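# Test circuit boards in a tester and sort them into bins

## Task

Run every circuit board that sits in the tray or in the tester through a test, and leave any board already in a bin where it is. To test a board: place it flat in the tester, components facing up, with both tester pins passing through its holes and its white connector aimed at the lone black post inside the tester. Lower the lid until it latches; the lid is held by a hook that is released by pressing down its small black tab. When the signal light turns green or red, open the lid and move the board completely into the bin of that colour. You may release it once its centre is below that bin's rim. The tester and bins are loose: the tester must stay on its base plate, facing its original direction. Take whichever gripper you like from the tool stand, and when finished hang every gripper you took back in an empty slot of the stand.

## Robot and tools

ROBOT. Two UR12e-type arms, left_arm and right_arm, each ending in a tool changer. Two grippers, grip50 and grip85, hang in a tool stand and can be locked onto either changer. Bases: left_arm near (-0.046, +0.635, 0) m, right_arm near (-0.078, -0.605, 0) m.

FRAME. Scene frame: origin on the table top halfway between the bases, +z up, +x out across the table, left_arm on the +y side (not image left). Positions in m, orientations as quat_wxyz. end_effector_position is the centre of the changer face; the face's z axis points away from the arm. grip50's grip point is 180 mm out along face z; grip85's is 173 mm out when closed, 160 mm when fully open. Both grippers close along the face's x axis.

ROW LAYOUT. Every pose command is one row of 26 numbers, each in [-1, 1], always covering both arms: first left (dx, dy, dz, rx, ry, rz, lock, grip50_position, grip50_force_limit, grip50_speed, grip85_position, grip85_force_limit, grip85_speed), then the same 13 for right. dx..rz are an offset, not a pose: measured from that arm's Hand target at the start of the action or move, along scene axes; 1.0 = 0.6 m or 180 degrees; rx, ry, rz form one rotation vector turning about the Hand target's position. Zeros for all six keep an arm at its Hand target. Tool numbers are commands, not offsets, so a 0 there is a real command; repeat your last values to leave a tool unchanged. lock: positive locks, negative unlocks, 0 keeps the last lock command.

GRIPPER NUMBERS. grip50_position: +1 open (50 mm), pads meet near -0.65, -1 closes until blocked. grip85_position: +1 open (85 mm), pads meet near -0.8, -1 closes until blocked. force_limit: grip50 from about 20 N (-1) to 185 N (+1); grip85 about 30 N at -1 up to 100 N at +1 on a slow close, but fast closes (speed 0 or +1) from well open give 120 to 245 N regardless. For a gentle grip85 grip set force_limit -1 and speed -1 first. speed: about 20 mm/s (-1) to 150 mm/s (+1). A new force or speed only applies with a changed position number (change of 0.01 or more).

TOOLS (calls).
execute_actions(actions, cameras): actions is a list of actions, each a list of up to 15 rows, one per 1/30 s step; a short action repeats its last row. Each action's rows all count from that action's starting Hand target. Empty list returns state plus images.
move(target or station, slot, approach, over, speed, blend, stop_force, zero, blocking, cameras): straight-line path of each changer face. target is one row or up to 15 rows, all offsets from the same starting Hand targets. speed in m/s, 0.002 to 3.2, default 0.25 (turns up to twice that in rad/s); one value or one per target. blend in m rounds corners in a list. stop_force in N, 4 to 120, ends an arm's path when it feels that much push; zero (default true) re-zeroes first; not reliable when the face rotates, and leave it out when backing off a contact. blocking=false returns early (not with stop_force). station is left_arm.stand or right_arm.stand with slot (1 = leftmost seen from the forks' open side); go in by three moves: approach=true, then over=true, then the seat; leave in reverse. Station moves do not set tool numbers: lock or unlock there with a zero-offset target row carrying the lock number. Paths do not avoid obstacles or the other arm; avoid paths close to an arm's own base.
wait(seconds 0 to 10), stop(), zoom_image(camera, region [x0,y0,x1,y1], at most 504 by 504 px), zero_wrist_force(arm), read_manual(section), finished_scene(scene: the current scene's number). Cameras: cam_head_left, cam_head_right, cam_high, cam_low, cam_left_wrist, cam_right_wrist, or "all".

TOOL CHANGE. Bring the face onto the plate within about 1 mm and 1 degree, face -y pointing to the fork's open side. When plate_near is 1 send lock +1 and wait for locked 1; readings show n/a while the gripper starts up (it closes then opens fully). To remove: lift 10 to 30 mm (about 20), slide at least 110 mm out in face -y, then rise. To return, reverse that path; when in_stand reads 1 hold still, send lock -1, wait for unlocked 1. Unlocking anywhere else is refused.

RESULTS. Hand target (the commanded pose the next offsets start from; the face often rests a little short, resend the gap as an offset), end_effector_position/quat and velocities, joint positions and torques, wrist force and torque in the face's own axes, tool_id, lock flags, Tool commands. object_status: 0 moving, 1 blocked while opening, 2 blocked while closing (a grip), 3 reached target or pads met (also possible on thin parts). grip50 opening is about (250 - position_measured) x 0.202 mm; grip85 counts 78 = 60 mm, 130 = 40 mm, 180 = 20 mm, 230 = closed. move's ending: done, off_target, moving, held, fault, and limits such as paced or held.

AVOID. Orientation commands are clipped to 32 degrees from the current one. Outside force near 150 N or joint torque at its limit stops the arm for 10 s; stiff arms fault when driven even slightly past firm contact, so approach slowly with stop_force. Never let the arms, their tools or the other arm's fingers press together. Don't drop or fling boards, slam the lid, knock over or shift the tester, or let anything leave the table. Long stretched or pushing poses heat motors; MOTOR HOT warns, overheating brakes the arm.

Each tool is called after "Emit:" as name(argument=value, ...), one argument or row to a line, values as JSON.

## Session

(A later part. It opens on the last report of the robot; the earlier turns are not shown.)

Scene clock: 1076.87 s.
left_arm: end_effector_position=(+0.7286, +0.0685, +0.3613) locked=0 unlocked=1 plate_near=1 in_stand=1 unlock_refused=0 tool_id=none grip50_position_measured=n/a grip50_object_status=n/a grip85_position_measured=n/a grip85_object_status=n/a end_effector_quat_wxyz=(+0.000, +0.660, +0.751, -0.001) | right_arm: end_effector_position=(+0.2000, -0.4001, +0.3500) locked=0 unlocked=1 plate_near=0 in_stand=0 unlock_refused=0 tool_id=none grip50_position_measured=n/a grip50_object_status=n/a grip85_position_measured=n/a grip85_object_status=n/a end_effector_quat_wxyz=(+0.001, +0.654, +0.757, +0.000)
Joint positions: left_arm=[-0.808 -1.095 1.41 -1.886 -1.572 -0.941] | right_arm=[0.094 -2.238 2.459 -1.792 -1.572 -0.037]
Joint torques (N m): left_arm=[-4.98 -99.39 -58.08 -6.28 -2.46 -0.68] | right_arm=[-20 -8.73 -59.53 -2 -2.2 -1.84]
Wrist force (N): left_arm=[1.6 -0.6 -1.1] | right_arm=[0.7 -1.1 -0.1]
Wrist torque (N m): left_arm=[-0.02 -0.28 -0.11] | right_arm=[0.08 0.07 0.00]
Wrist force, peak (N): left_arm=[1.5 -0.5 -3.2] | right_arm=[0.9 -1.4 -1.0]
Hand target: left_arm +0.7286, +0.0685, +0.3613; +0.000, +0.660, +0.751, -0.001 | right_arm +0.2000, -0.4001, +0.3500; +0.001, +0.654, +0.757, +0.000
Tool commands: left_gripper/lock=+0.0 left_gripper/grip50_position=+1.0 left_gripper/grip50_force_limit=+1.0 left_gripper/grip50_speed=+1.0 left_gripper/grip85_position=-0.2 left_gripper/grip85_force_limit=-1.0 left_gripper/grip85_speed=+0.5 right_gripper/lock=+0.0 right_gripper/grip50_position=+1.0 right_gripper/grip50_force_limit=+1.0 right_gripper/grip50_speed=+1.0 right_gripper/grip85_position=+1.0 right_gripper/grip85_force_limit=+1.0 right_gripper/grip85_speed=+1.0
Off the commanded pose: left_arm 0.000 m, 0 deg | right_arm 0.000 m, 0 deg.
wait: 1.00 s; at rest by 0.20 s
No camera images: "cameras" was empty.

Emit:
move(
  target=[
    [0,0,0.05,0,0,0,0,1,1,1,-0.2,-1,0.5,0,0,0,0,0,0,0,1,1,1,1,1,1],
    [0,0,0.15,0,0,0,0,1,1,1,-0.2,-1,0.5,0,0,0,0,0,0,0,1,1,1,1,1,1],
    [-0.4,0.25,0.2,0,0,0,0,1,1,1,-0.2,-1,0.5,0,0,0,0,0,0,0,1,1,1,1,1,1],
  ],
  speed=[0.05,0.2,0.35],
  blend=[0.005,0.04,0],
  cameras=["all"],
)

Emit:
zoom_image(
  camera="cam_head_right",
  region=[270, 200, 550, 470],
)

Emit:
zoom_image(
  camera="cam_high",
  region=[330, 160, 560, 300],
)

Scene clock: 1083.27 s.
left_arm: end_effector_position=(+0.4886, +0.2184, +0.4813) locked=0 unlocked=1 plate_near=0 in_stand=0 unlock_refused=0 tool_id=none grip50_position_measured=n/a grip50_object_status=n/a grip85_position_measured=n/a grip85_object_status=n/a end_effector_quat_wxyz=(+0.000, +0.660, +0.751, -0.001) | right_arm: end_effector_position=(+0.2000, -0.4001, +0.3500) locked=0 unlocked=1 plate_near=0 in_stand=0 unlock_refused=0 tool_id=none grip50_position_measured=n/a grip50_object_status=n/a grip85_position_measured=n/a grip85_object_status=n/a end_effector_quat_wxyz=(+0.001, +0.654, +0.757, +0.000)
Joint positions: left_arm=[-0.915 -1.608 1.828 -1.791 -1.572 -1.049] | right_arm=[0.094 -2.238 2.459 -1.792 -1.572 -0.037]
Joint torques (N m): left_arm=[18.29 -56.99 -49.01 -8.81 3.09 3.17] | right_arm=[-19.88 -13.34 -58.58 -1.4 -2.81 -1.46]
Wrist force (N): left_arm=[1.2 -0.6 -1.1] | right_arm=[0.7 -1.1 -0.5]
Wrist torque (N m): left_arm=[-0.06 -0.22 -0.08] | right_arm=[0.08 0.08 0.00]
Wrist force, peak (N): left_arm=[4.7 -5.1 -1.8] | right_arm=[1.1 -1.5 -1.2]
Hand target: left_arm +0.4886, +0.2185, +0.4813; +0.000, +0.660, +0.751, -0.001 | right_arm +0.2000, -0.4001, +0.3500; +0.001, +0.654, +0.757, +0.000
Off the commanded pose: left_arm 0.000 m, 0 deg | right_arm 0.000 m, 0 deg.
move: done; blend cut to 0.03 m at target 2
camera_calibration:
cam_left_wrist: T_world_to_cam=[[-0.129361, 0.991569, 0.00755154, -0.147364], [0.937054, 0.119751, 0.328009, -0.591609], [0.324339, 0.0495078, -0.944645, 0.324494], [0, 0, 0, 1]] pos_world=[0.43006, 0.200903, 0.501697]
cam_right_wrist: T_world_to_cam=[[-0.160793, 0.986815, -0.0185088, 0.441431], [0.933799, 0.158174, 0.320937, -0.18361], [0.319633, 0.034321, -0.94692, 0.318381], [0, 0, 0, 1]] pos_world=[0.140669, -0.417495, 0.368579]

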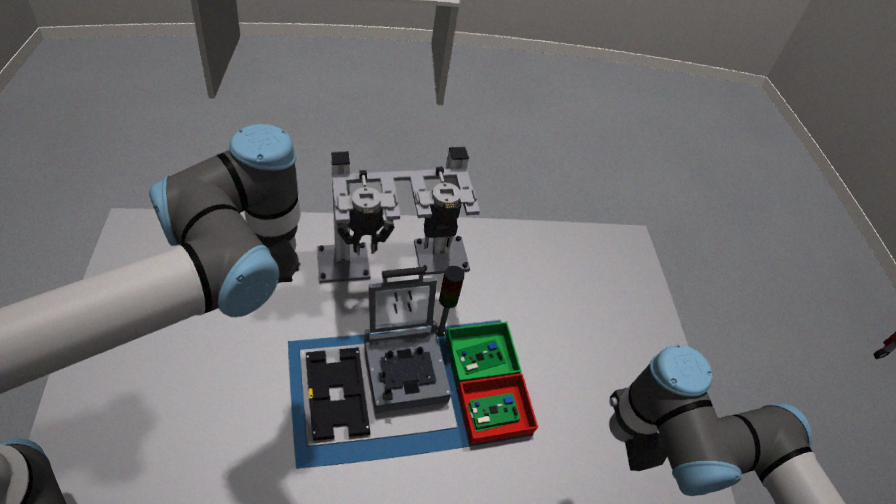

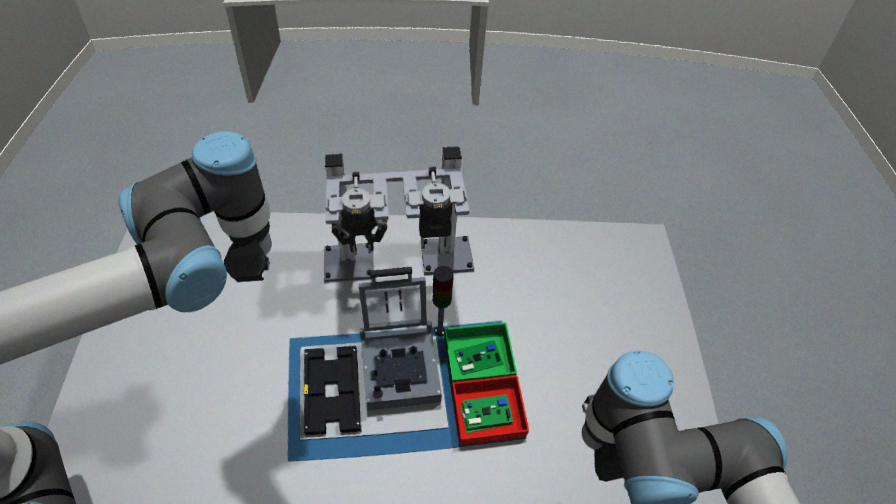

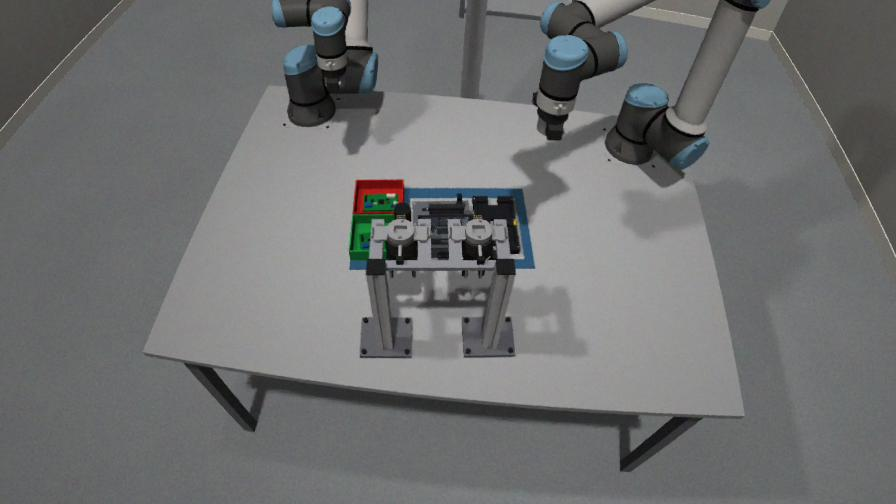

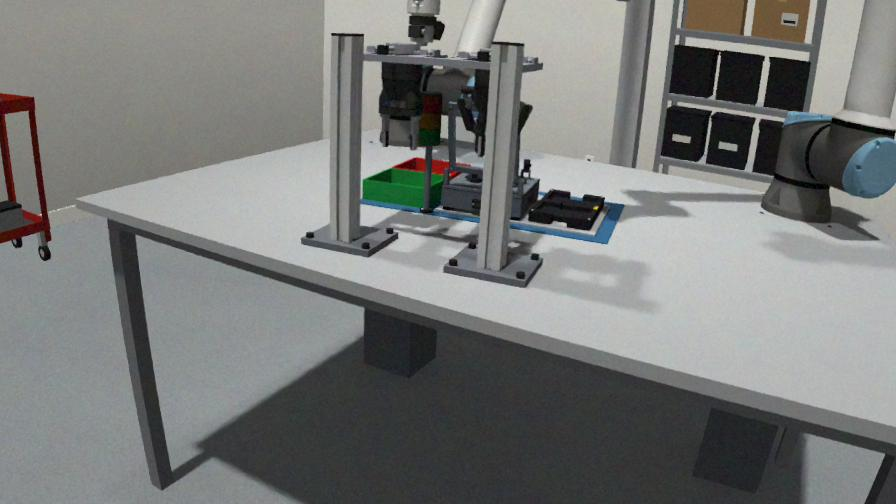

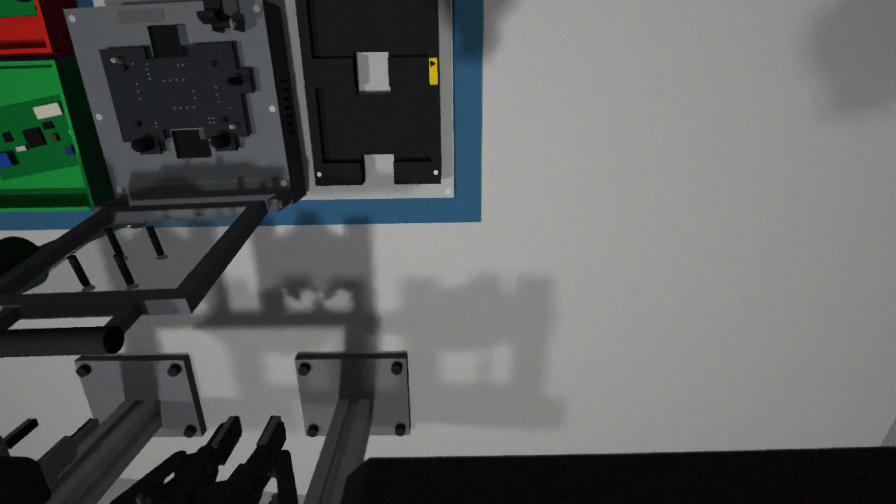

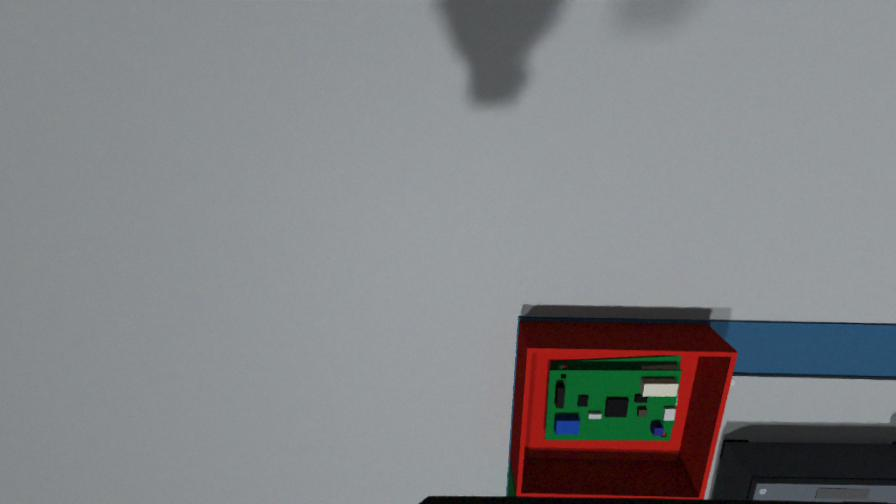

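Scaled by 1.800 from the camera's 896x504 image, which has a finer 1280x720 frame.

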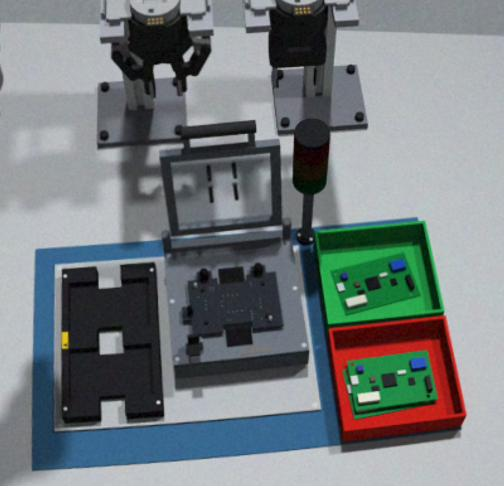

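Scaled by 2.191 from the camera's 896x504 image, which has a finer 1280x720 frame.

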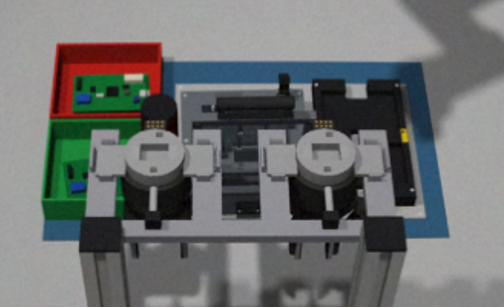

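Emit:
finished_scene(
  scene=1,
)

The scene is finished: the task was done.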